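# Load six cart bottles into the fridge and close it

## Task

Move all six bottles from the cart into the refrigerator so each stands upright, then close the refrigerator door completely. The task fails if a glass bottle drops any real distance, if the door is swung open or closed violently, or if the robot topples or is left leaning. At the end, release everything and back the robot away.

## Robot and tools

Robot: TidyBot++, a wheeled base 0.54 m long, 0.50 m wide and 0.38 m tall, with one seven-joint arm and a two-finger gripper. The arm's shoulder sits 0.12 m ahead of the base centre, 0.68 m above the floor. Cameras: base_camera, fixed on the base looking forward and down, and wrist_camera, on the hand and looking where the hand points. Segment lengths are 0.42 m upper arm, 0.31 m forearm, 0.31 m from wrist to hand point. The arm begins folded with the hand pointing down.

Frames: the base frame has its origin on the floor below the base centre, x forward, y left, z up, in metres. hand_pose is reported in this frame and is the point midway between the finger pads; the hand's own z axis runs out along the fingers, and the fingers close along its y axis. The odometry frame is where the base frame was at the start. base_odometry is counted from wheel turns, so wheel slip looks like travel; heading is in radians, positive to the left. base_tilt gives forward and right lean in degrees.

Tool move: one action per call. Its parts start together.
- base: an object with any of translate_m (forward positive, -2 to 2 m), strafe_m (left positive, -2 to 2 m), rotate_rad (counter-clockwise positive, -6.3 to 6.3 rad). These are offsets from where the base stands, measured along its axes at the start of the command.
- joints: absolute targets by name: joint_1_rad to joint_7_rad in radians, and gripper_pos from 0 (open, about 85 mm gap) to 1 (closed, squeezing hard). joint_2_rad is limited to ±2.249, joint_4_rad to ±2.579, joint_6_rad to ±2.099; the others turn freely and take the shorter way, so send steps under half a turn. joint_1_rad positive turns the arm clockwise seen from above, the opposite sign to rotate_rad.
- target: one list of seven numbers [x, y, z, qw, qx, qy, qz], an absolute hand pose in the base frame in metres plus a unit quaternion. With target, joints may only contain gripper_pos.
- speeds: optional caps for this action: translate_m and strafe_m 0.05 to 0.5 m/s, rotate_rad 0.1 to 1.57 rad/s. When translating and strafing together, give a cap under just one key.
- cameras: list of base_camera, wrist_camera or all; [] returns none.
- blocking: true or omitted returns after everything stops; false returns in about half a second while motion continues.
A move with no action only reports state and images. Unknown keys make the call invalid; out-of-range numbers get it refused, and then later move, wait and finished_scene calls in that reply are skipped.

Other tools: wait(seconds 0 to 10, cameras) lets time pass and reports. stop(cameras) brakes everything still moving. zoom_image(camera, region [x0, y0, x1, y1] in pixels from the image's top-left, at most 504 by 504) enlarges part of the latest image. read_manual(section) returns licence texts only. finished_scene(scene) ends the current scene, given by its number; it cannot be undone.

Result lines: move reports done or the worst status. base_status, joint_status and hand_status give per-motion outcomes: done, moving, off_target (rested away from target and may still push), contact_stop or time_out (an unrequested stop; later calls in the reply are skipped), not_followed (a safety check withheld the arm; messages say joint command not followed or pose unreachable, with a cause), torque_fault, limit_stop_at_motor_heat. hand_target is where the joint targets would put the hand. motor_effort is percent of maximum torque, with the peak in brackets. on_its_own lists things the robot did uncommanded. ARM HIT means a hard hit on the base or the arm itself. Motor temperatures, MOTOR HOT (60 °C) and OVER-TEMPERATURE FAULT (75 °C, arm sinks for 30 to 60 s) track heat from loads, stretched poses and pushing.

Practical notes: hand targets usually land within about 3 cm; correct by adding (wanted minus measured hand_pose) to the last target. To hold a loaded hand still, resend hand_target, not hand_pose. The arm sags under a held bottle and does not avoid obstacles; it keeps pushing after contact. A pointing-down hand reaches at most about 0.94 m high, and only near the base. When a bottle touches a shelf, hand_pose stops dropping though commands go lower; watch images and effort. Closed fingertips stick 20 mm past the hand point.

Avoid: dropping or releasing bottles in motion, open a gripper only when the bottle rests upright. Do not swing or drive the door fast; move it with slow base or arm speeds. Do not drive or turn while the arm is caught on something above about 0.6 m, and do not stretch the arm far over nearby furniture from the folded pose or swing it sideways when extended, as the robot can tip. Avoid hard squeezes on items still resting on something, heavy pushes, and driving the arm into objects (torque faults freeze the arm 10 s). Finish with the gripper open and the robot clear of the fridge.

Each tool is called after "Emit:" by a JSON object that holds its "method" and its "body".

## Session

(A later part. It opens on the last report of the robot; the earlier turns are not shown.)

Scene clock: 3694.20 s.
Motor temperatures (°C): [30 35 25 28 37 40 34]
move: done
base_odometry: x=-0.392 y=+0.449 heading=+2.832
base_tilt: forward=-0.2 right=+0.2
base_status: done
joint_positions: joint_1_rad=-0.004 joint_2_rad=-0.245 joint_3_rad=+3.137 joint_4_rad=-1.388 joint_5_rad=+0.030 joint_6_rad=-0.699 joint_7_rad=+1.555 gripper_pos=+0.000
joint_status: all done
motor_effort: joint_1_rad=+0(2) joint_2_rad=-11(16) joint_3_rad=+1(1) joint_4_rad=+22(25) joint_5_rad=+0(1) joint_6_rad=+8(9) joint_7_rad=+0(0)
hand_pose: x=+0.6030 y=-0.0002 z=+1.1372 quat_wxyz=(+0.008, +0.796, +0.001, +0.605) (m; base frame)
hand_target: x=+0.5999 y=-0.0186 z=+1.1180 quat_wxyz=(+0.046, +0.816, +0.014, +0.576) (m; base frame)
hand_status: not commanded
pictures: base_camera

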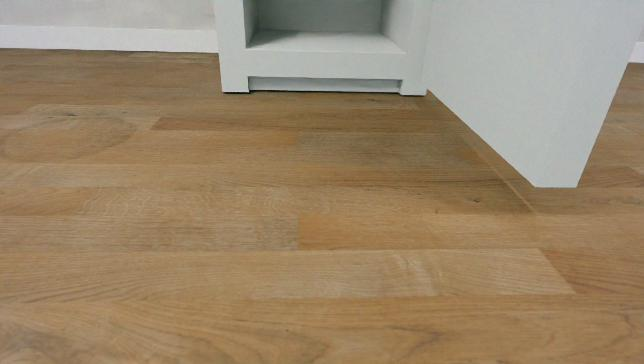

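Emit:
{"method": "move", "body": {"base": {"translate_m": -0.291, "strafe_m": -0.724, "rotate_rad": -0.657}, "speeds": {"strafe_m": 0.45, "rotate_rad": 0.45}, "cameras": []}}

Emit:
{"method": "move", "body": {"joints": {"joint_1_rad": 0.01, "joint_2_rad": 0.19, "joint_4_rad": -1.63, "joint_6_rad": -0.08}}}

Emit:
{"method": "zoom_image", "body": {"camera": "wrist_camera", "region": [200, 150, 400, 350]}}

Scene clock: 3720.17 s.
Motor temperatures (°C): [30 35 25 28 37 40 34]
move: done
base_odometry: x=+0.106 y=+1.050 heading=+2.175
base_tilt: forward=-0.2 right=+0.1
base_status: done
joint_positions: joint_1_rad=+0.003 joint_2_rad=-0.243 joint_3_rad=+3.139 joint_4_rad=-1.388 joint_5_rad=+0.030 joint_6_rad=-0.699 joint_7_rad=+1.555 gripper_pos=+0.000
joint_status: not commanded
motor_effort: joint_1_rad=+0(3) joint_2_rad=-11(13) joint_3_rad=+1(5) joint_4_rad=+22(22) joint_5_rad=+0(1) joint_6_rad=+9(9) joint_7_rad=+0(0)
hand_pose: x=+0.6036 y=-0.0049 z=+1.1364 quat_wxyz=(+0.011, +0.797, -0.003, +0.604) (m; base frame)
hand_target: x=+0.5999 y=-0.0186 z=+1.1180 quat_wxyz=(+0.046, +0.816, +0.014, +0.576) (m; base frame)
hand_status: not commanded
pictures: none
No camera images: "cameras" was empty.

Scene clock: 3722.10 s.
Motor temperatures (°C): [30 35 25 28 37 40 34]
move: done
base_odometry: x=+0.106 y=+1.050 heading=+2.175
base_tilt: forward=-0.2 right=+0.1
base_status: not commanded
joint_positions: joint_1_rad=+0.003 joint_2_rad=+0.192 joint_3_rad=+3.139 joint_4_rad=-1.616 joint_5_rad=+0.030 joint_6_rad=-0.146 joint_7_rad=+1.555 gripper_pos=+0.000
joint_status: all done
motor_effort: joint_1_rad=+1(1) joint_2_rad=-27(32) joint_3_rad=+0(1) joint_4_rad=+23(26) joint_5_rad=+0(1) joint_6_rad=+8(10) joint_7_rad=+0(0)
hand_pose: x=+0.7934 y=-0.0008 z=+0.9044 quat_wxyz=(+0.006, +0.829, +0.004, +0.559) (m; base frame)
hand_target: x=+0.7977 y=-0.0072 z=+0.9169 quat_wxyz=(+0.034, +0.813, +0.035, +0.581) (m; base frame)
hand_status: not commanded
pictures: base_camera, wrist_camera
camera_calibration:
wrist_camera: T_world_to_cam=[[0.00662052, -0.998881, 0.0468194, -0.0506451], [-0.431512, -0.0450906, -0.90098, 1.19909], [0.902083, -0.0142382, -0.431327, -0.183818], [0, 0, 0, 1]] pos_world=[0.683574, 0.000861767, 1.00344]

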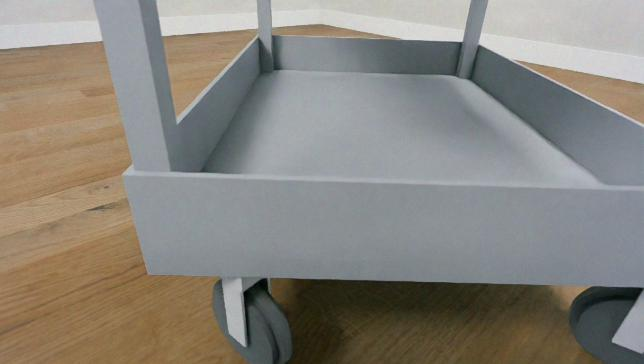

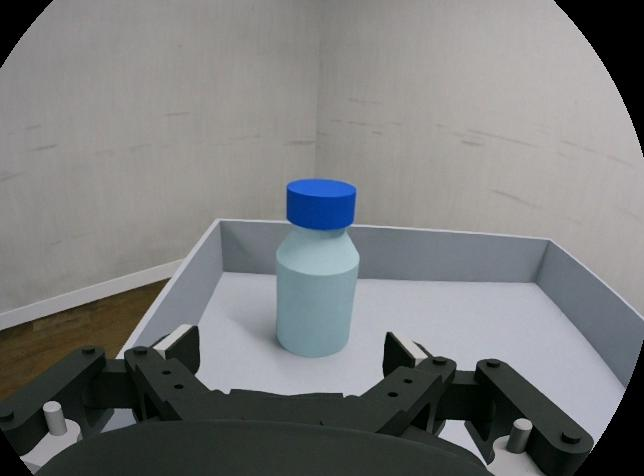

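Scaled by 2.520.

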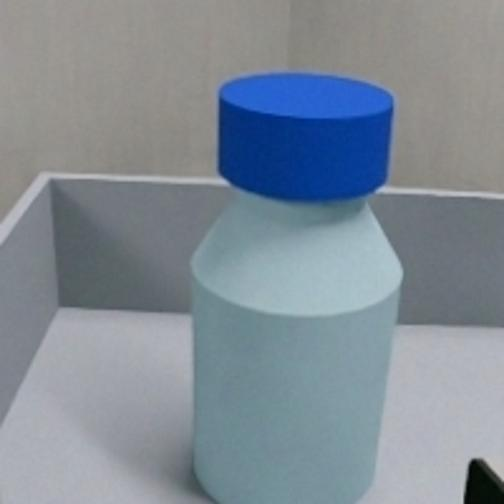

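Emit:
{"method": "move", "body": {"base": {"strafe_m": -0.016, "translate_m": 0.09}, "speeds": {"translate_m": 0.15}, "joints": {"joint_4_rad": -1.576, "gripper_pos": 0.2}}}

Scene clock: 3743.50 s.
Motor temperatures (°C): [30 35 25 28 37 40 34]
move: done
base_odometry: x=+0.068 y=+1.133 heading=+2.175
base_tilt: forward=-0.2 right=+0.1
base_status: done
joint_positions: joint_1_rad=+0.003 joint_2_rad=+0.193 joint_3_rad=+3.139 joint_4_rad=-1.580 joint_5_rad=+0.030 joint_6_rad=-0.139 joint_7_rad=+1.555 gripper_pos=+0.200
joint_status: all done
motor_effort: joint_1_rad=+0(1) joint_2_rad=-27(30) joint_3_rad=+0(1) joint_4_rad=+23(24) joint_5_rad=+0(1) joint_6_rad=+8(9) joint_7_rad=+0(0)
hand_pose: x=+0.8008 y=-0.0008 z=+0.9276 quat_wxyz=(+0.006, +0.817, +0.004, +0.577) (m; base frame)
hand_target: x=+0.8064 y=-0.0073 z=+0.9495 quat_wxyz=(+0.035, +0.797, +0.034, +0.602) (m; base frame)
hand_status: not commanded
pictures: base_camera, wrist_camera
camera_calibration:
wrist_camera: T_world_to_cam=[[0.00478412, -0.998881, 0.0470567, -0.0504981], [-0.39246, -0.0451572, -0.91866, 1.20834], [0.919756, -0.0140729, -0.392237, -0.23091], [0, 0, 0, 1]] pos_world=[0.68685, 0.000874231, 1.02186]

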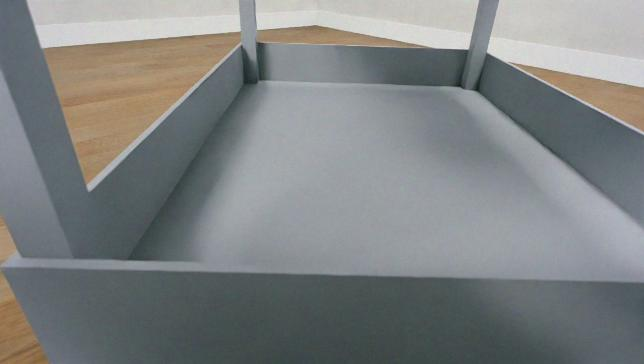

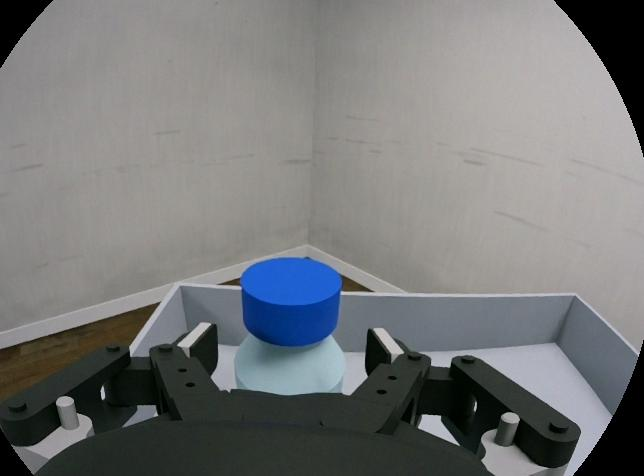

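Emit:
{"method": "move", "body": {"base": {"strafe_m": 0.0015, "translate_m": 0.036}, "speeds": {"translate_m": 0.1}, "cameras": ["wrist_camera"]}}

Scene clock: 3762.87 s.
Motor temperatures (°C): [30 35 25 28 37 40 34]
move: done
base_odometry: x=+0.046 y=+1.162 heading=+2.174
base_tilt: forward=-0.1 right=+0.2
base_status: done
joint_positions: joint_1_rad=+0.003 joint_2_rad=+0.191 joint_3_rad=+3.139 joint_4_rad=-1.580 joint_5_rad=+0.030 joint_6_rad=-0.138 joint_7_rad=+1.555 gripper_pos=+0.200
joint_status: not commanded
motor_effort: joint_1_rad=+0(1) joint_2_rad=-27(31) joint_3_rad=+0(1) joint_4_rad=+23(24) joint_5_rad=-1(1) joint_6_rad=+9(9) joint_7_rad=+0(0)
hand_pose: x=+0.8006 y=-0.0008 z=+0.9286 quat_wxyz=(+0.006, +0.816, +0.004, +0.578) (m; base frame)
hand_target: x=+0.8064 y=-0.0073 z=+0.9495 quat_wxyz=(+0.035, +0.797, +0.034, +0.602) (m; base frame)
hand_status: not commanded
pictures: wrist_camera
camera_calibration:
wrist_camera: T_world_to_cam=[[0.00468977, -0.998881, 0.0470667, -0.0504915], [-0.39102, -0.0451515, -0.919274, 1.20853], [0.92037, -0.0140929, -0.390795, -0.232123], [0, 0, 0, 1]] pos_world=[0.686435, 0.000860535, 1.02263]

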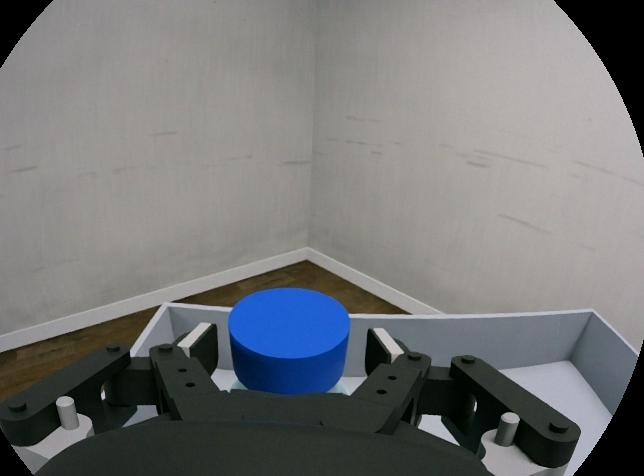

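Emit:
{"method": "move", "body": {"base": {"strafe_m": 0.001}, "joints": {"gripper_pos": 0.75}, "cameras": ["wrist_camera"]}}

Emit:
{"method": "move", "body": {"joints": {"joint_2_rad": 0.045, "joint_4_rad": -1.40, "joint_6_rad": -0.50}, "cameras": ["wrist_camera"]}}

Scene clock: 3768.47 s.
Motor temperatures (°C): [30 36 25 28 37 40 34]
move: off_target
base_odometry: x=+0.046 y=+1.162 heading=+2.174
base_tilt: forward=-0.1 right=+0.1
base_status: done
joint_positions: joint_1_rad=+0.004 joint_2_rad=+0.191 joint_3_rad=+3.139 joint_4_rad=-1.580 joint_5_rad=+0.030 joint_6_rad=-0.137 joint_7_rad=+1.555 gripper_pos=+0.445
joint_status: gripper_pos off_target (ended at +0.445, target +0.750)
motor_effort: joint_1_rad=+1(3) joint_2_rad=-29(29) joint_3_rad=+1(2) joint_4_rad=+24(25) joint_5_rad=+0(1) joint_6_rad=+10(10) joint_7_rad=+0(0)
hand_pose: x=+0.8007 y=-0.0014 z=+0.9290 quat_wxyz=(+0.006, +0.816, +0.004, +0.578) (m; base frame)
hand_target: x=+0.8064 y=-0.0073 z=+0.9495 quat_wxyz=(+0.035, +0.797, +0.034, +0.602) (m; base frame)
hand_status: not commanded
pictures: wrist_camera
camera_calibration:
wrist_camera: T_world_to_cam=[[0.00377947, -0.998884, 0.0470788, -0.0503829], [-0.389806, -0.0448266, -0.919805, 1.20851], [0.920889, -0.0148752, -0.389541, -0.233673], [0, 0, 0, 1]] pos_world=[0.686461, 0.000370663, 1.02294]

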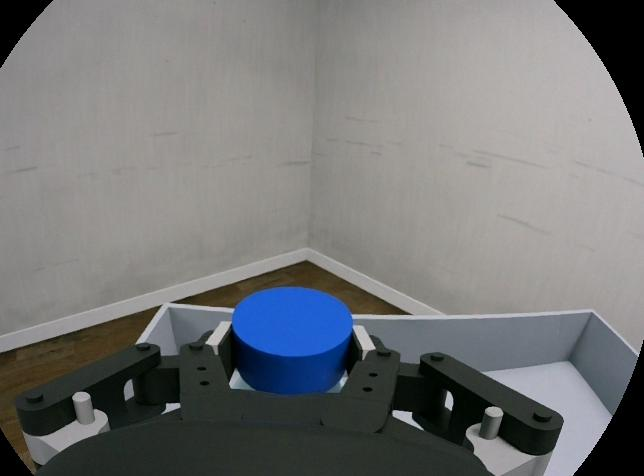

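Scene clock: 3769.97 s.
Motor temperatures (°C): [30 36 25 28 37 40 34]
move: done
base_odometry: x=+0.046 y=+1.162 heading=+2.174
base_tilt: forward=-0.2 right=+0.2
base_status: not commanded
joint_positions: joint_1_rad=+0.004 joint_2_rad=+0.064 joint_3_rad=+3.139 joint_4_rad=-1.421 joint_5_rad=+0.030 joint_6_rad=-0.445 joint_7_rad=+1.555 gripper_pos=+0.445
joint_status: all done
motor_effort: joint_1_rad=+0(1) joint_2_rad=-27(35) joint_3_rad=+0(1) joint_4_rad=+27(29) joint_5_rad=+0(1) joint_6_rad=+10(12) joint_7_rad=+0(0)
hand_pose: x=+0.7503 y=-0.0039 z=+1.0193 quat_wxyz=(+0.009, +0.822, +0.000, +0.569) (m; base frame)
hand_target: x=+0.7394 y=-0.0153 z=+1.0281 quat_wxyz=(+0.042, +0.826, +0.024, +0.562) (m; base frame)
hand_status: not commanded
pictures: wrist_camera
camera_calibration:
wrist_camera: T_world_to_cam=[[-0.00435588, -0.998845, 0.0478544, -0.0516937], [-0.409694, -0.0418717, -0.911261, 1.278], [0.912212, -0.023575, -0.409039, -0.12579], [0, 0, 0, 1]] pos_world=[0.638113, -0.00108739, 1.11562]

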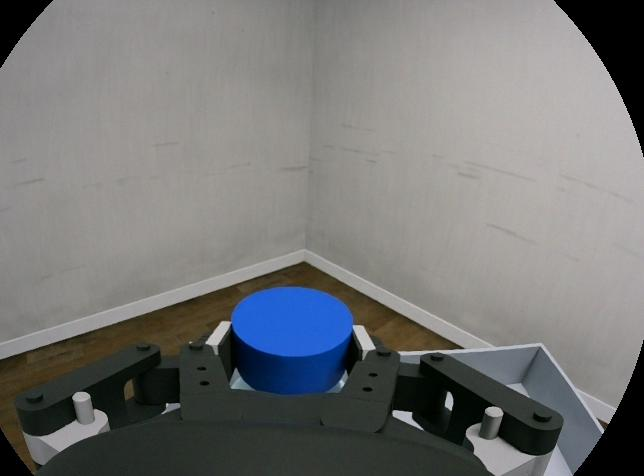

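Emit:
{"method": "move", "body": {"base": {"translate_m": -0.40}, "speeds": {"translate_m": 0.3}, "joints": {"joint_1_rad": 0.01, "joint_2_rad": -0.235, "joint_4_rad": -1.377, "joint_6_rad": -0.77}, "cameras": ["wrist_camera"]}}

Emit:
{"method": "move", "body": {"base": {"translate_m": 0.066, "strafe_m": 0.797, "rotate_rad": 0.657}, "speeds": {"strafe_m": 0.45, "rotate_rad": 0.4}, "cameras": ["base_camera"]}}

Scene clock: 3796.67 s.
Motor temperatures (°C): [30 36 25 28 37 40 34]
move: done
base_odometry: x=+0.273 y=+0.832 heading=+2.174
base_tilt: forward=-0.2 right=+0.1
base_status: done
joint_positions: joint_1_rad=+0.006 joint_2_rad=-0.227 joint_3_rad=+3.140 joint_4_rad=-1.397 joint_5_rad=+0.030 joint_6_rad=-0.716 joint_7_rad=+1.555 gripper_pos=+0.445
joint_status: all done
motor_effort: joint_1_rad=+0(3) joint_2_rad=-14(33) joint_3_rad=+1(3) joint_4_rad=+25(29) joint_5_rad=+0(1) joint_6_rad=+11(12) joint_7_rad=+0(0)
hand_pose: x=+0.6095 y=-0.0066 z=+1.1182 quat_wxyz=(+0.011, +0.809, -0.004, +0.587) (m; base frame)
hand_target: x=+0.5999 y=-0.0186 z=+1.1180 quat_wxyz=(+0.046, +0.816, +0.014, +0.576) (m; base frame)
hand_status: not commanded
pictures: wrist_camera
camera_calibration:
wrist_camera: T_world_to_cam=[[-0.0163962, -0.998803, 0.0460774, -0.0503696], [-0.369145, -0.036781, -0.928644, 1.30509], [0.929227, -0.0322355, -0.3681, -0.013162], [0, 0, 0, 1]] pos_world=[0.49317, -0.00273128, 1.20944]

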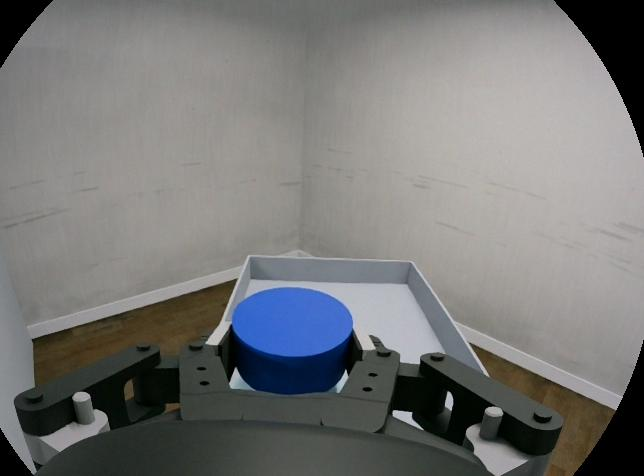

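Scene clock: 3799.60 s.
Motor temperatures (°C): [30 36 25 28 37 40 34]
move: done
base_odometry: x=-0.421 y=+0.434 heading=+2.832
base_tilt: forward=-0.1 right=+0.1
base_status: done
joint_positions: joint_1_rad=+0.010 joint_2_rad=-0.225 joint_3_rad=+3.138 joint_4_rad=-1.397 joint_5_rad=+0.030 joint_6_rad=-0.717 joint_7_rad=+1.555 gripper_pos=+0.445
joint_status: not commanded
motor_effort: joint_1_rad=+0(3) joint_2_rad=-14(17) joint_3_rad=+1(4) joint_4_rad=+25(26) joint_5_rad=+0(2) joint_6_rad=+10(12) joint_7_rad=+0(0)
hand_pose: x=+0.6104 y=-0.0078 z=+1.1170 quat_wxyz=(+0.012, +0.810, -0.005, +0.586) (m; base frame)
hand_target: x=+0.5999 y=-0.0186 z=+1.1180 quat_wxyz=(+0.046, +0.816, +0.014, +0.576) (m; base frame)
hand_status: not commanded
pictures: base_camera

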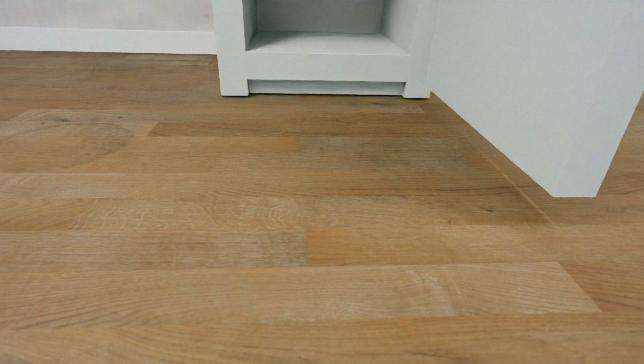

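Emit:
{"method": "move", "body": {"base": {"translate_m": 0.68}, "speeds": {"translate_m": 0.4}, "joints": {"joint_1_rad": 0.065}}}

Scene clock: 3810.17 s.
Motor temperatures (°C): [30 36 25 28 37 40 34]
move: done
base_odometry: x=-1.069 y=+0.642 heading=+2.832
base_tilt: forward=-0.1 right=+0.1
base_status: done
joint_positions: joint_1_rad=+0.057 joint_2_rad=-0.220 joint_3_rad=+3.141 joint_4_rad=-1.397 joint_5_rad=+0.030 joint_6_rad=-0.719 joint_7_rad=+1.555 gripper_pos=+0.445
joint_status: all done
motor_effort: joint_1_rad=+0(1) joint_2_rad=-15(19) joint_3_rad=+1(2) joint_4_rad=+26(26) joint_5_rad=+0(1) joint_6_rad=+11(12) joint_7_rad=+0(0)
hand_pose: x=+0.6113 y=-0.0325 z=+1.1141 quat_wxyz=(+0.027, +0.811, -0.026, +0.583) (m; base frame)
hand_target: x=+0.5982 y=-0.0450 z=+1.1180 quat_wxyz=(+0.062, +0.816, -0.008, +0.574) (m; base frame)
hand_status: not commanded
pictures: base_camera, wrist_camera
camera_calibration:
wrist_camera: T_world_to_cam=[[-0.0682486, -0.996603, 0.0460863, -0.0442394], [-0.37909, -0.0168242, -0.925207, 1.30389], [0.92284, -0.080615, -0.376654, -0.00526409], [0, 0, 0, 1]] pos_world=[0.496131, -0.0225766, 1.20643]

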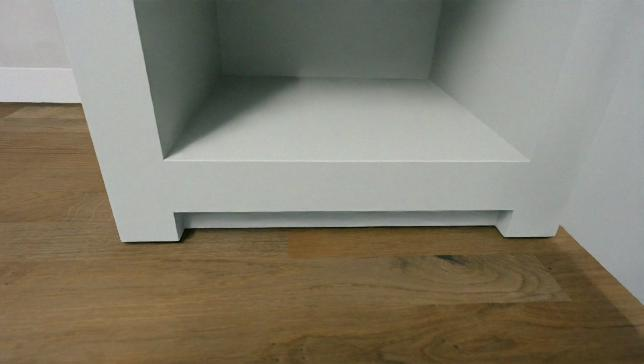

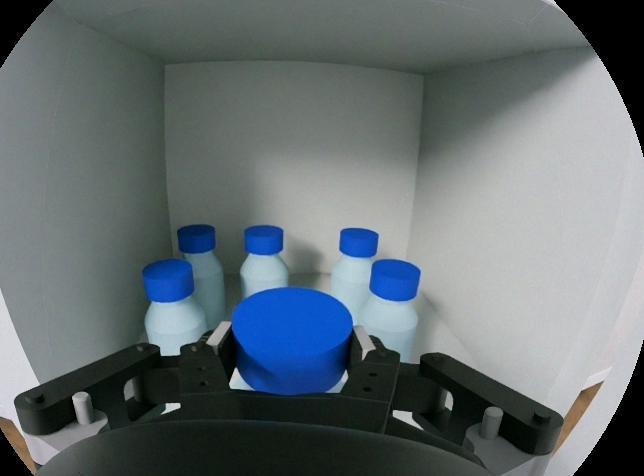

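Emit:
{"method": "move", "body": {"base": {"translate_m": 0.175}, "speeds": {"translate_m": 0.2}, "cameras": ["wrist_camera"]}}

Emit:
{"method": "move", "body": {"joints": {"joint_2_rad": -0.262, "joint_4_rad": -1.575, "joint_6_rad": -0.51}, "cameras": ["wrist_camera"]}}

Scene clock: 3831.20 s.
Motor temperatures (°C): [30 35 25 28 37 40 34]
move: done
base_odometry: x=-1.236 y=+0.695 heading=+2.833
base_tilt: forward=-0.2 right=+0.2
base_status: done
joint_positions: joint_1_rad=+0.057 joint_2_rad=-0.219 joint_3_rad=+3.141 joint_4_rad=-1.397 joint_5_rad=+0.030 joint_6_rad=-0.719 joint_7_rad=+1.555 gripper_pos=+0.445
joint_status: not commanded
motor_effort: joint_1_rad=+0(1) joint_2_rad=-15(18) joint_3_rad=+1(1) joint_4_rad=+25(26) joint_5_rad=+0(1) joint_6_rad=+11(12) joint_7_rad=+0(0)
hand_pose: x=+0.6116 y=-0.0325 z=+1.1134 quat_wxyz=(+0.027, +0.812, -0.026, +0.583) (m; base frame)
hand_target: x=+0.5982 y=-0.0450 z=+1.1180 quat_wxyz=(+0.062, +0.816, -0.008, +0.574) (m; base frame)
hand_status: not commanded
pictures: wrist_camera
camera_calibration:
wrist_camera: T_world_to_cam=[[-0.0681908, -0.996607, 0.0460973, -0.0442565], [-0.38066, -0.0167191, -0.924564, 1.30364], [0.922197, -0.0805941, -0.378228, -0.00371066], [0, 0, 0, 1]] pos_world=[0.496646, -0.0226097, 1.20593]

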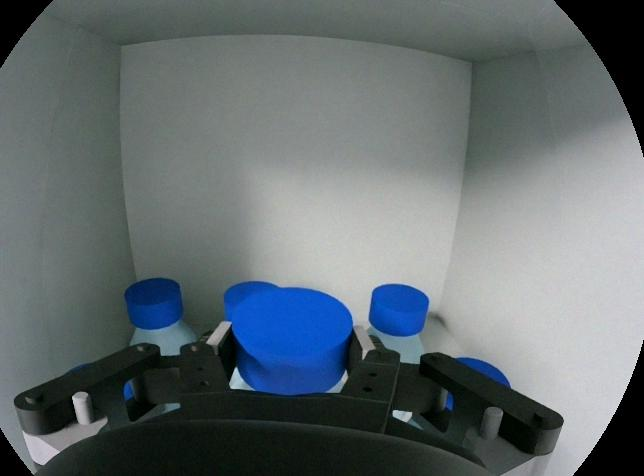

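Scene clock: 3832.37 s.
Motor temperatures (°C): [30 35 25 28 37 40 34]
move: done
base_odometry: x=-1.236 y=+0.695 heading=+2.833
base_tilt: forward=-0.2 right=+0.1
base_status: not commanded
joint_positions: joint_1_rad=+0.057 joint_2_rad=-0.227 joint_3_rad=+3.141 joint_4_rad=-1.568 joint_5_rad=+0.030 joint_6_rad=-0.588 joint_7_rad=+1.555 gripper_pos=+0.445
joint_status: all done
motor_effort: joint_1_rad=+0(1) joint_2_rad=-16(18) joint_3_rad=+1(1) joint_4_rad=+26(27) joint_5_rad=-1(1) joint_6_rad=+10(12) joint_7_rad=+0(0)
hand_pose: x=+0.6209 y=-0.0321 z=+1.0542 quat_wxyz=(+0.026, +0.821, -0.024, +0.569) (m; base frame)
hand_target: x=+0.6137 y=-0.0415 z=+1.0910 quat_wxyz=(+0.061, +0.790, +0.000, +0.610) (m; base frame)
hand_status: not commanded
pictures: wrist_camera
camera_calibration:
wrist_camera: T_world_to_cam=[[-0.0629278, -0.996881, 0.0476199, -0.045332], [-0.410237, -0.0176599, -0.911808, 1.25735], [0.909805, -0.0769135, -0.407846, 0.00438041], [0, 0, 0, 1]] pos_world=[0.508973, -0.022649, 1.1504]

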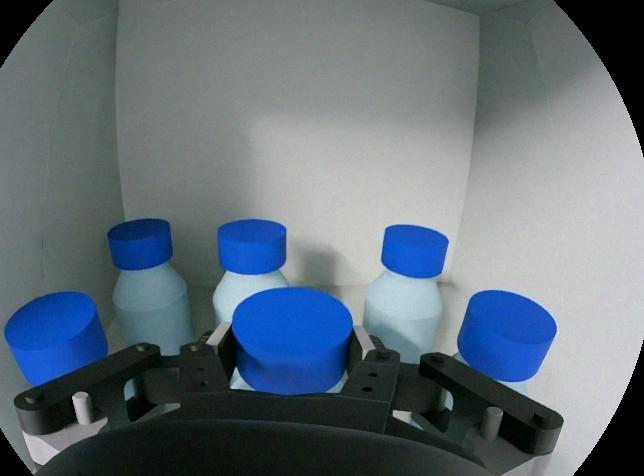

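Emit:
{"method": "move", "body": {"joints": {"joint_2_rad": -0.265, "joint_4_rad": -1.595, "joint_6_rad": -0.49}, "cameras": ["wrist_camera"]}}

Scene clock: 3868.23 s.
Motor temperatures (°C): [30 35 25 28 37 40 34]
move: done
base_odometry: x=-1.236 y=+0.695 heading=+2.833
base_tilt: forward=-0.2 right=+0.1
base_status: not commanded
joint_positions: joint_1_rad=+0.057 joint_2_rad=-0.232 joint_3_rad=+3.141 joint_4_rad=-1.588 joint_5_rad=+0.030 joint_6_rad=-0.563 joint_7_rad=+1.555 gripper_pos=+0.445
joint_status: all done
motor_effort: joint_1_rad=+0(0) joint_2_rad=-15(16) joint_3_rad=+1(1) joint_4_rad=+26(27) joint_5_rad=+0(1) joint_6_rad=+11(12) joint_7_rad=+0(0)
hand_pose: x=+0.6210 y=-0.0319 z=+1.0519 quat_wxyz=(+0.026, +0.819, -0.023, +0.573) (m; base frame)
hand_target: x=+0.6141 y=-0.0412 z=+1.0864 quat_wxyz=(+0.061, +0.789, +0.000, +0.611) (m; base frame)
hand_status: not commanded
pictures: wrist_camera
camera_calibration:
wrist_camera: T_world_to_cam=[[-0.0626606, -0.996893, 0.0477235, -0.0453068], [-0.401843, -0.0185698, -0.91552, 1.25392], [0.913562, -0.0765444, -0.399431, -0.007779], [0, 0, 0, 1]] pos_world=[0.508146, -0.0224765, 1.14704]

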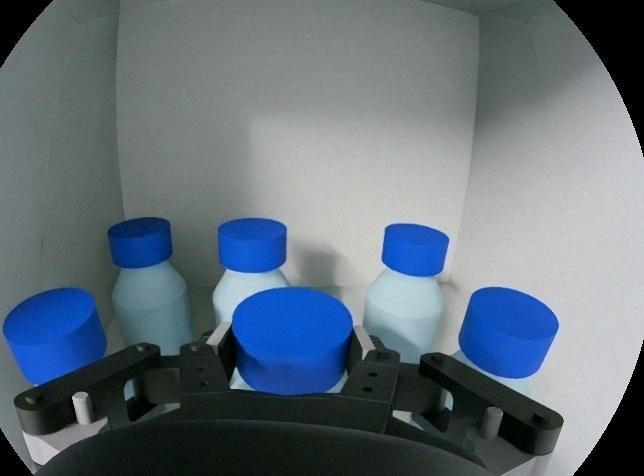

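Emit:
{"method": "move", "body": {"joints": {"joint_2_rad": -0.265, "joint_4_rad": -1.615, "joint_6_rad": -0.475}, "cameras": ["wrist_camera"]}}

Emit:
{"method": "move", "body": {"joints": {"joint_2_rad": -0.26, "joint_4_rad": -1.635, "joint_6_rad": -0.465}, "cameras": ["wrist_camera"]}}

Scene clock: 3876.20 s.
Motor temperatures (°C): [30 35 25 28 37 40 34]
move: done
base_odometry: x=-1.236 y=+0.695 heading=+2.833
base_tilt: forward=-0.2 right=+0.2
base_status: not commanded
joint_positions: joint_1_rad=+0.057 joint_2_rad=-0.238 joint_3_rad=+3.141 joint_4_rad=-1.603 joint_5_rad=+0.030 joint_6_rad=-0.544 joint_7_rad=+1.555 gripper_pos=+0.445
joint_status: all done
motor_effort: joint_1_rad=+0(1) joint_2_rad=-14(15) joint_3_rad=+1(1) joint_4_rad=+25(26) joint_5_rad=+0(1) joint_6_rad=+10(11) joint_7_rad=+0(0)
hand_pose: x=+0.6202 y=-0.0317 z=+1.0518 quat_wxyz=(+0.026, +0.816, -0.023, +0.578) (m; base frame)
hand_target: x=+0.6151 y=-0.0409 z=+1.0788 quat_wxyz=(+0.060, +0.791, +0.001, +0.609) (m; base frame)
hand_status: not commanded
pictures: wrist_camera
camera_calibration:
wrist_camera: T_world_to_cam=[[-0.0626596, -0.99689, 0.0477824, -0.045243], [-0.392082, -0.0194394, -0.919725, 1.25185], [0.917794, -0.0763642, -0.389644, -0.020043], [0, 0, 0, 1]] pos_world=[0.506389, -0.0222976, 1.14571]

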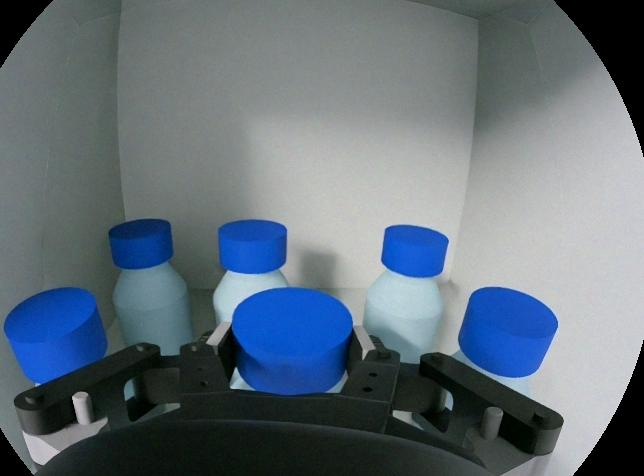

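Scene clock: 3876.77 s.
Motor temperatures (°C): [30 35 25 28 37 40 34]
move: done
base_odometry: x=-1.236 y=+0.695 heading=+2.833
base_tilt: forward=-0.2 right=+0.0
base_status: not commanded
joint_positions: joint_1_rad=+0.057 joint_2_rad=-0.241 joint_3_rad=+3.141 joint_4_rad=-1.614 joint_5_rad=+0.030 joint_6_rad=-0.528 joint_7_rad=+1.555 gripper_pos=+0.445
joint_status: all done
motor_effort: joint_1_rad=-1(1) joint_2_rad=-13(14) joint_3_rad=+0(1) joint_4_rad=+23(26) joint_5_rad=-1(1) joint_6_rad=+9(11) joint_7_rad=+0(0)
hand_pose: x=+0.6202 y=-0.0316 z=+1.0515 quat_wxyz=(+0.026, +0.813, -0.023, +0.581) (m; base frame)
hand_target: x=+0.6176 y=-0.0409 z=+1.0671 quat_wxyz=(+0.060, +0.795, +0.001, +0.603) (m; base frame)
hand_status: not commanded
pictures: wrist_camera
camera_calibration:
wrist_camera: T_world_to_cam=[[-0.0625798, -0.996893, 0.0478309, -0.0451975], [-0.384347, -0.0201567, -0.922969, 1.25017], [0.921065, -0.0761429, -0.381891, -0.0303194], [0, 0, 0, 1]] pos_world=[0.505597, -0.0221664, 1.14445]

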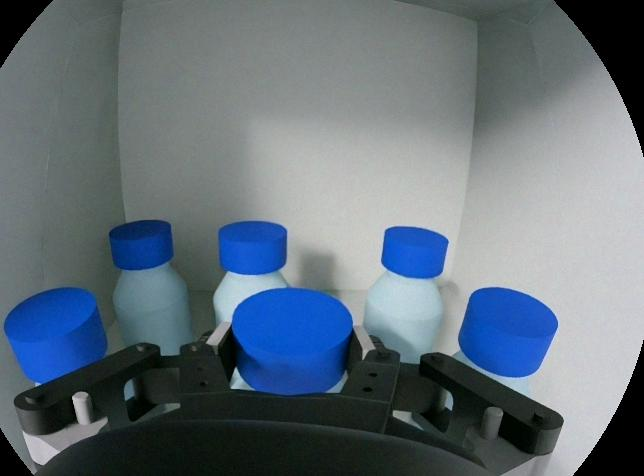

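Emit:
{"method": "move", "body": {"joints": {"joint_2_rad": -0.255, "joint_4_rad": -1.65, "joint_6_rad": -0.46}, "cameras": ["wrist_camera"]}}

Scene clock: 3886.20 s.
Motor temperatures (°C): [30 35 25 28 37 40 34]
move: done
base_odometry: x=-1.236 y=+0.695 heading=+2.833
base_tilt: forward=-0.2 right=+0.1
base_status: not commanded
joint_positions: joint_1_rad=+0.057 joint_2_rad=-0.243 joint_3_rad=+3.141 joint_4_rad=-1.621 joint_5_rad=+0.030 joint_6_rad=-0.517 joint_7_rad=+1.555 gripper_pos=+0.445
joint_status: all done
motor_effort: joint_1_rad=-1(1) joint_2_rad=-10(12) joint_3_rad=+0(0) joint_4_rad=+22(23) joint_5_rad=-1(1) joint_6_rad=+8(9) joint_7_rad=+0(1)
hand_pose: x=+0.6203 y=-0.0315 z=+1.0512 quat_wxyz=(+0.026, +0.812, -0.023, +0.583) (m; base frame)
hand_target: x=+0.6195 y=-0.0409 z=+1.0570 quat_wxyz=(+0.059, +0.800, +0.001, +0.597) (m; base frame)
hand_status: not commanded
pictures: wrist_camera
camera_calibration:
wrist_camera: T_world_to_cam=[[-0.0625191, -0.996895, 0.0478621, -0.0451666], [-0.379339, -0.0206219, -0.925028, 1.249], [0.923143, -0.0759879, -0.376872, -0.0370435], [0, 0, 0, 1]] pos_world=[0.505166, -0.0220845, 1.14356]

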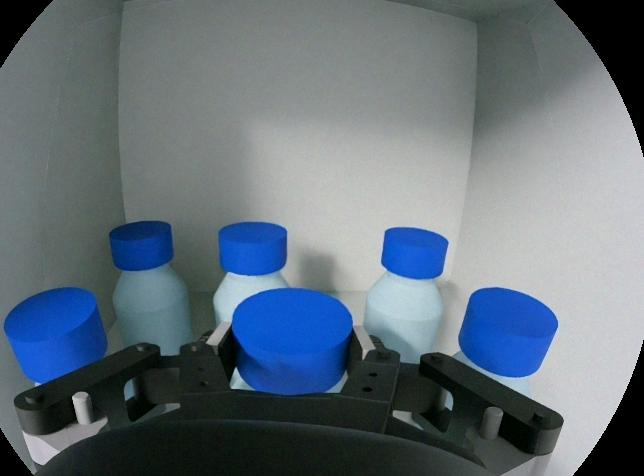

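Emit:
{"method": "move", "body": {"joints": {"gripper_pos": 0.2}, "cameras": ["wrist_camera"]}}

Scene clock: 3892.43 s.
Motor temperatures (°C): [30 35 25 28 37 40 34]
move: done
base_odometry: x=-1.236 y=+0.695 heading=+2.833
base_tilt: forward=-0.1 right=+0.2
base_status: not commanded
joint_positions: joint_1_rad=+0.057 joint_2_rad=-0.243 joint_3_rad=+3.141 joint_4_rad=-1.628 joint_5_rad=+0.030 joint_6_rad=-0.517 joint_7_rad=+1.555 gripper_pos=+0.200
joint_status: all done
motor_effort: joint_1_rad=+0(1) joint_2_rad=-12(13) joint_3_rad=+1(1) joint_4_rad=+23(23) joint_5_rad=+0(1) joint_6_rad=+8(9) joint_7_rad=+0(1)
hand_pose: x=+0.6200 y=-0.0315 z=+1.0472 quat_wxyz=(+0.026, +0.814, -0.023, +0.580) (m; base frame)
hand_target: x=+0.6195 y=-0.0409 z=+1.0570 quat_wxyz=(+0.059, +0.800, +0.001, +0.597) (m; base frame)
hand_status: not commanded
pictures: wrist_camera
camera_calibration:
wrist_camera: T_world_to_cam=[[-0.0621991, -0.996914, 0.047903, -0.0452168], [-0.385546, -0.0202709, -0.922466, 1.24631], [0.92059, -0.0758454, -0.383095, -0.0302144], [0, 0, 0, 1]] pos_world=[0.505514, -0.022105, 1.14027]

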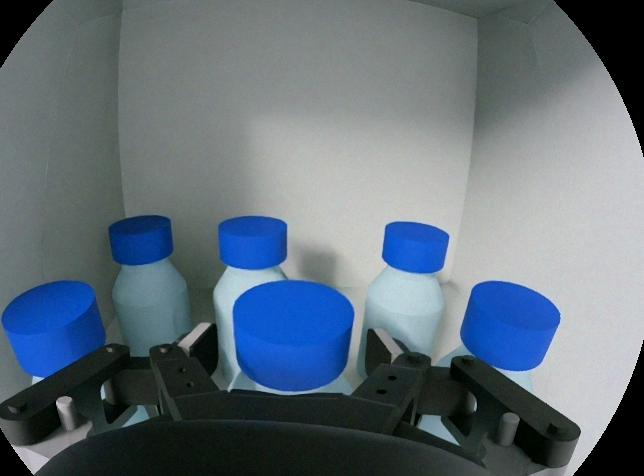

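Emit:
{"method": "move", "body": {"base": {"translate_m": -0.13, "strafe_m": 0.007}, "speeds": {"translate_m": 0.12}, "cameras": ["wrist_camera"]}}

Scene clock: 3898.73 s.
Motor temperatures (°C): [30 35 25 28 37 40 34]
move: done
base_odometry: x=-1.114 y=+0.648 heading=+2.833
base_tilt: forward=-0.2 right=+0.1
base_status: done
joint_positions: joint_1_rad=+0.057 joint_2_rad=-0.250 joint_3_rad=+3.141 joint_4_rad=-1.629 joint_5_rad=+0.030 joint_6_rad=-0.517 joint_7_rad=+1.555 gripper_pos=+0.200
joint_status: not commanded
motor_effort: joint_1_rad=+0(1) joint_2_rad=-12(17) joint_3_rad=+1(2) joint_4_rad=+23(24) joint_5_rad=+0(1) joint_6_rad=+8(9) joint_7_rad=+0(0)
hand_pose: x=+0.6174 y=-0.0313 z=+1.0505 quat_wxyz=(+0.026, +0.812, -0.023, +0.583) (m; base frame)
hand_target: x=+0.6195 y=-0.0409 z=+1.0570 quat_wxyz=(+0.059, +0.800, +0.001, +0.597) (m; base frame)
hand_status: not commanded
pictures: wrist_camera
camera_calibration:
wrist_camera: T_world_to_cam=[[-0.0625246, -0.996895, 0.0478694, -0.0451534], [-0.3792, -0.020638, -0.925085, 1.24721], [0.9232, -0.0759926, -0.376732, -0.0347467], [0, 0, 0, 1]] pos_world=[0.502197, -0.0219137, 1.14285]

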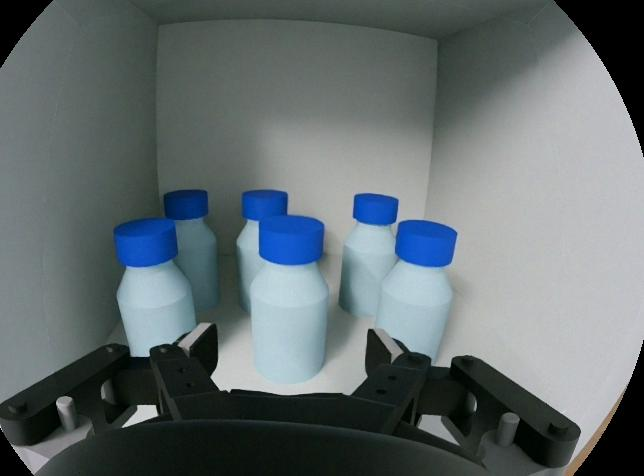

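Emit:
{"method": "move", "body": {"base": {"translate_m": -0.76}, "speeds": {"translate_m": 0.45}, "joints": {"joint_1_rad": 0.01, "joint_2_rad": -0.235, "joint_4_rad": -1.377, "joint_6_rad": -0.77, "gripper_pos": 1.0}}}

Scene clock: 3910.40 s.
Motor temperatures (°C): [30 35 25 28 37 40 34]
move: done
base_odometry: x=-0.390 y=+0.417 heading=+2.832
base_tilt: forward=-0.1 right=+0.2
base_status: done
joint_positions: joint_1_rad=+0.025 joint_2_rad=-0.245 joint_3_rad=+3.141 joint_4_rad=-1.388 joint_5_rad=+0.030 joint_6_rad=-0.699 joint_7_rad=+1.555 gripper_pos=+0.999
joint_status: all done
motor_effort: joint_1_rad=+0(2) joint_2_rad=-11(17) joint_3_rad=+1(1) joint_4_rad=+22(25) joint_5_rad=+0(1) joint_6_rad=+9(10) joint_7_rad=+0(0)
hand_pose: x=+0.6027 y=-0.0160 z=+1.1372 quat_wxyz=(+0.017, +0.796, -0.012, +0.605) (m; base frame)
hand_target: x=+0.5999 y=-0.0186 z=+1.1180 quat_wxyz=(+0.046, +0.816, +0.014, +0.576) (m; base frame)
hand_status: not commanded
pictures: base_camera, wrist_camera
camera_calibration:
wrist_camera: T_world_to_cam=[[-0.0375105, -0.998253, 0.0456577, -0.0475182], [-0.32856, -0.0308293, -0.94398, 1.313], [0.943738, -0.0504104, -0.32683, -0.0561192], [0, 0, 0, 1]] pos_world=[0.482578, -0.00978536, 1.22327]

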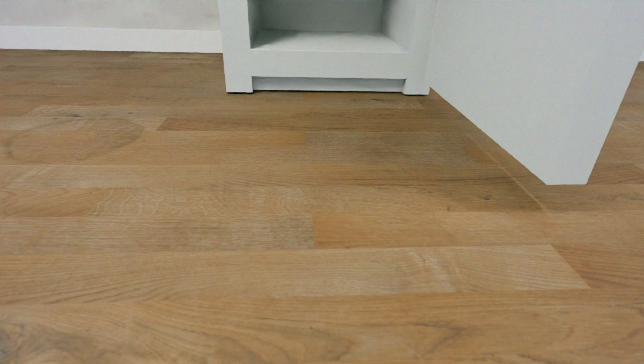

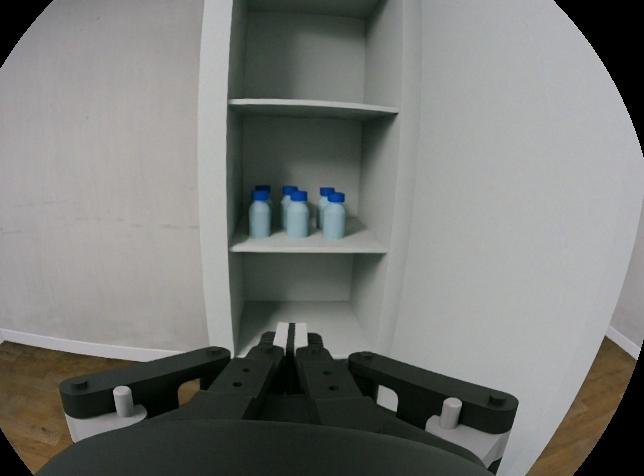

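Emit:
{"method": "move", "body": {"base": {"translate_m": -0.2, "strafe_m": -0.5}, "joints": {"joint_1_rad": 0.0, "joint_2_rad": 0.178, "joint_4_rad": -2.292, "joint_6_rad": 0.9}}}

Scene clock: 4018.50 s.
Motor temperatures (°C): [30 35 25 28 37 40 34]
move: done
base_odometry: x=-0.047 y=+0.833 heading=+2.832
base_tilt: forward=-0.1 right=+0.2
base_status: done
joint_positions: joint_1_rad=+0.010 joint_2_rad=+0.159 joint_3_rad=+3.146 joint_4_rad=-2.271 joint_5_rad=+0.030 joint_6_rad=+0.834 joint_7_rad=+1.555 gripper_pos=+0.999
joint_status: all done
motor_effort: joint_1_rad=+0(2) joint_2_rad=-22(23) joint_3_rad=+1(3) joint_4_rad=+17(24) joint_5_rad=-1(1) joint_6_rad=+9(10) joint_7_rad=+0(0)
hand_pose: x=+0.7022 y=-0.0004 z=+0.8513 quat_wxyz=(-0.001, +0.716, +0.004, +0.698) (m; base frame)
hand_target: x=+0.6999 y=+0.0184 z=+0.8497 quat_wxyz=(+0.006, +0.706, +0.045, +0.707) (m; base frame)
hand_status: not commanded
pictures: base_camera, wrist_camera
camera_calibration:
wrist_camera: T_world_to_cam=[[0.0019234, -0.999293, 0.0375461, -0.035933], [-0.0877395, -0.03757, -0.995435, 0.950939], [0.996142, -0.00137966, -0.0877497, -0.482961], [0, 0, 0, 1]] pos_world=[0.564601, -0.000847107, 0.905568]

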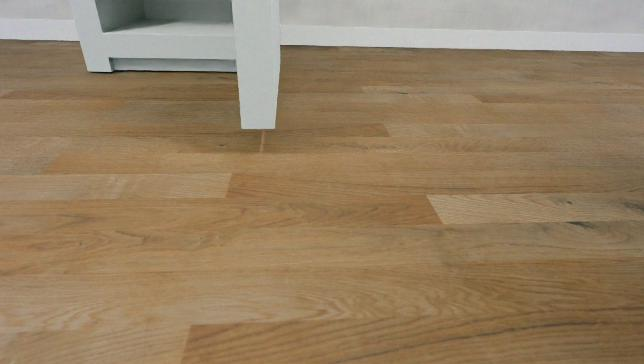

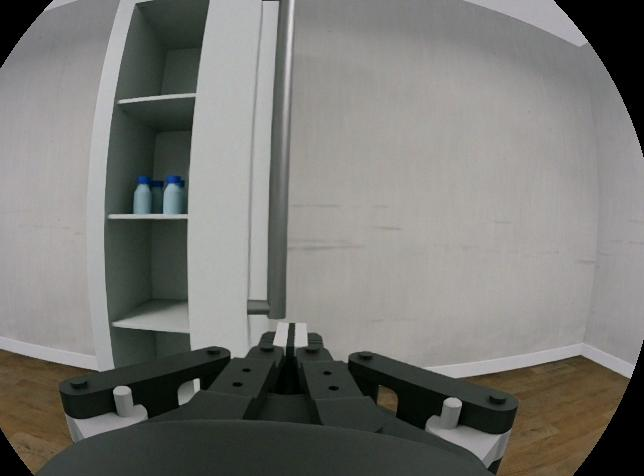

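Emit:
{"method": "move", "body": {"base": {"strafe_m": -0.07}, "joints": {"joint_1_rad": 0.0, "joint_2_rad": 0.98, "joint_4_rad": -1.59, "joint_6_rad": 1.03}}}

Scene clock: 4207.10 s.
Motor temperatures (°C): [30 35 25 28 37 40 34]
move: done
base_odometry: x=-0.025 y=+0.899 heading=+2.832
base_tilt: forward=-0.1 right=+0.3
base_status: done
joint_positions: joint_1_rad=+0.008 joint_2_rad=+0.969 joint_3_rad=+3.146 joint_4_rad=-1.606 joint_5_rad=+0.030 joint_6_rad=+0.965 joint_7_rad=+1.555 gripper_pos=+0.999
joint_status: all done
motor_effort: joint_1_rad=+0(3) joint_2_rad=-44(46) joint_3_rad=+0(2) joint_4_rad=+16(18) joint_5_rad=+0(1) joint_6_rad=+8(11) joint_7_rad=+0(0)
hand_pose: x=+0.9455 y=+0.0005 z=+0.6425 quat_wxyz=(-0.003, +0.721, +0.007, +0.693) (m; base frame)
hand_target: x=+0.9491 y=+0.0200 z=+0.6610 quat_wxyz=(+0.003, +0.695, +0.044, +0.717) (m; base frame)
hand_status: not commanded
pictures: base_camera, wrist_camera
camera_calibration:
wrist_camera: T_world_to_cam=[[0.00961952, -0.999259, 0.0372792, -0.0348362], [-0.101295, -0.038063, -0.994128, 0.776458], [0.99481, 0.00578684, -0.101586, -0.733496], [0, 0, 0, 1]] pos_world=[0.808676, -0.00101143, 0.698685]

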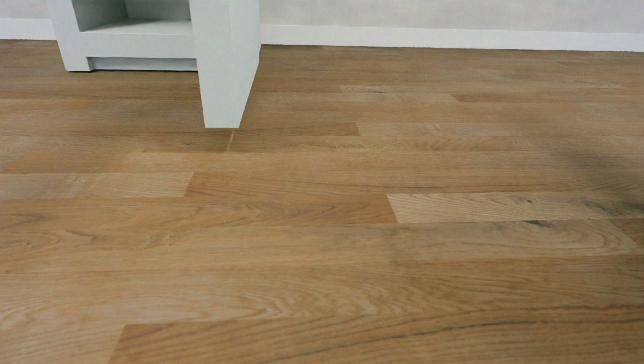

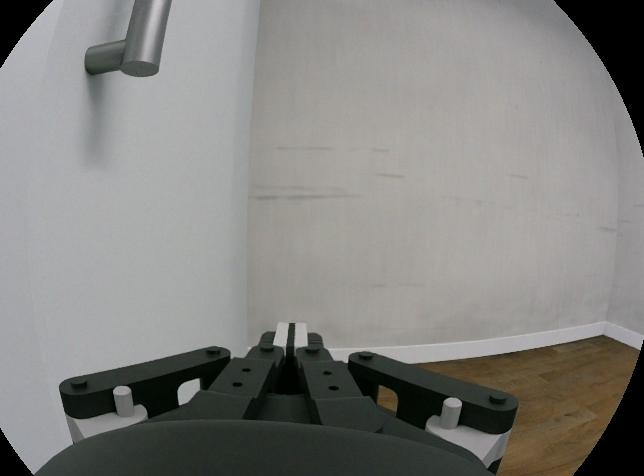

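Emit:
{"method": "move", "body": {"base": {"translate_m": 0.12, "strafe_m": 0.04}, "speeds": {"translate_m": 0.2}}}

Emit:
{"method": "move", "body": {"base": {"strafe_m": 0.1}, "speeds": {"strafe_m": 0.08}}}

Scene clock: 4250.30 s.
Motor temperatures (°C): [30 36 25 28 37 40 34]
move: done
base_odometry: x=-0.152 y=+0.898 heading=+2.832
base_tilt: forward=-0.1 right=+0.1
base_status: done
joint_positions: joint_1_rad=+0.007 joint_2_rad=+0.969 joint_3_rad=+3.146 joint_4_rad=-1.601 joint_5_rad=+0.030 joint_6_rad=+0.968 joint_7_rad=+1.555 gripper_pos=+0.999
joint_status: not commanded
motor_effort: joint_1_rad=+0(1) joint_2_rad=-45(45) joint_3_rad=+0(1) joint_4_rad=+16(17) joint_5_rad=+0(1) joint_6_rad=+8(10) joint_7_rad=+0(0)
hand_pose: x=+0.9471 y=+0.0007 z=+0.6460 quat_wxyz=(-0.003, +0.718, +0.007, +0.696) (m; base frame)
hand_target: x=+0.9491 y=+0.0200 z=+0.6610 quat_wxyz=(+0.003, +0.695, +0.044, +0.717) (m; base frame)
hand_status: not commanded
pictures: base_camera, wrist_camera
camera_calibration:
wrist_camera: T_world_to_cam=[[0.00964978, -0.999255, 0.037374, -0.0348402], [-0.0929442, -0.0381102, -0.994942, 0.772719], [0.995625, 0.00612728, -0.0932427, -0.740908], [0, 0, 0, 1]] pos_world=[0.809822, -0.000826013, 0.701028]

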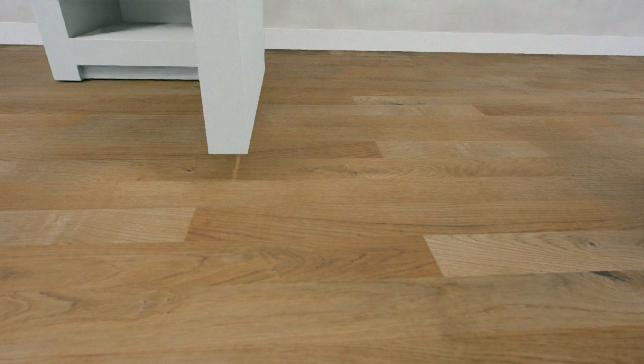

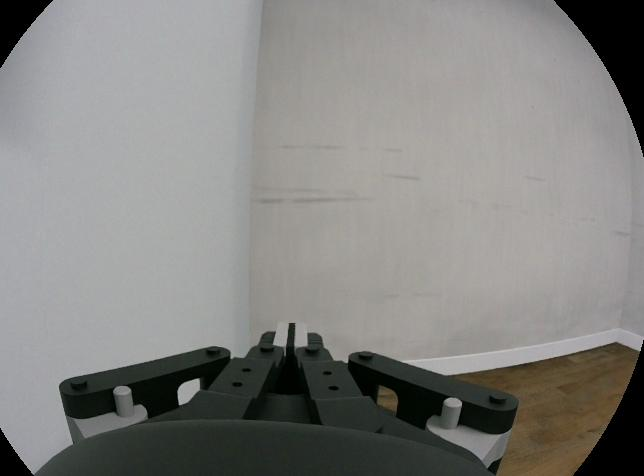

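Scene clock: 4252.77 s.
Motor temperatures (°C): [30 36 25 28 37 40 34]
move: done
base_odometry: x=-0.183 y=+0.803 heading=+2.832
base_tilt: forward=-0.1 right=+0.1
base_status: done
joint_positions: joint_1_rad=+0.006 joint_2_rad=+0.969 joint_3_rad=+3.151 joint_4_rad=-1.601 joint_5_rad=+0.030 joint_6_rad=+0.969 joint_7_rad=+1.555 gripper_pos=+0.999
joint_status: not commanded
motor_effort: joint_1_rad=+0(13) joint_2_rad=-43(45) joint_3_rad=+0(7) joint_4_rad=+15(16) joint_5_rad=+0(5) joint_6_rad=+9(10) joint_7_rad=+0(1)
hand_pose: x=+0.9471 y=-0.0006 z=+0.6463 quat_wxyz=(-0.002, +0.718, +0.008, +0.696) (m; base frame)
hand_target: x=+0.9491 y=+0.0200 z=+0.6610 quat_wxyz=(+0.003, +0.695, +0.044, +0.717) (m; base frame)
hand_status: not commanded
pictures: base_camera, wrist_camera
camera_calibration:
wrist_camera: T_world_to_cam=[[0.00818782, -0.99911, 0.0413723, -0.0373802], [-0.0919342, -0.0419506, -0.994881, 0.771916], [0.995731, 0.00434237, -0.0921959, -0.741695], [0, 0, 0, 1]] pos_world=[0.809801, -0.00174395, 0.701129]

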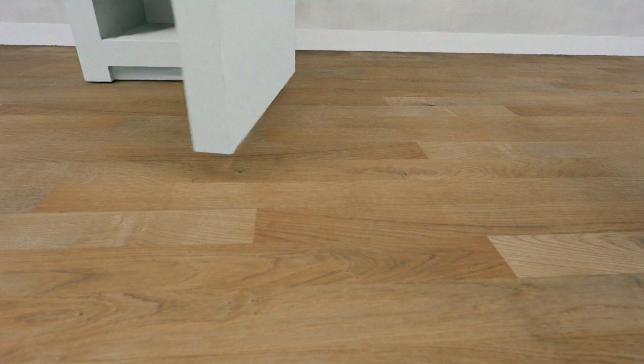

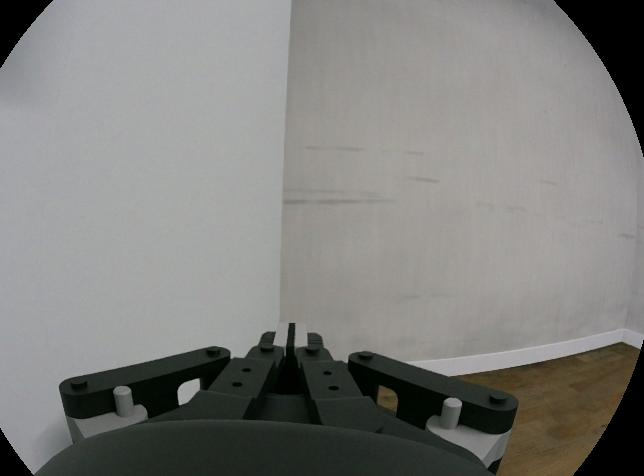

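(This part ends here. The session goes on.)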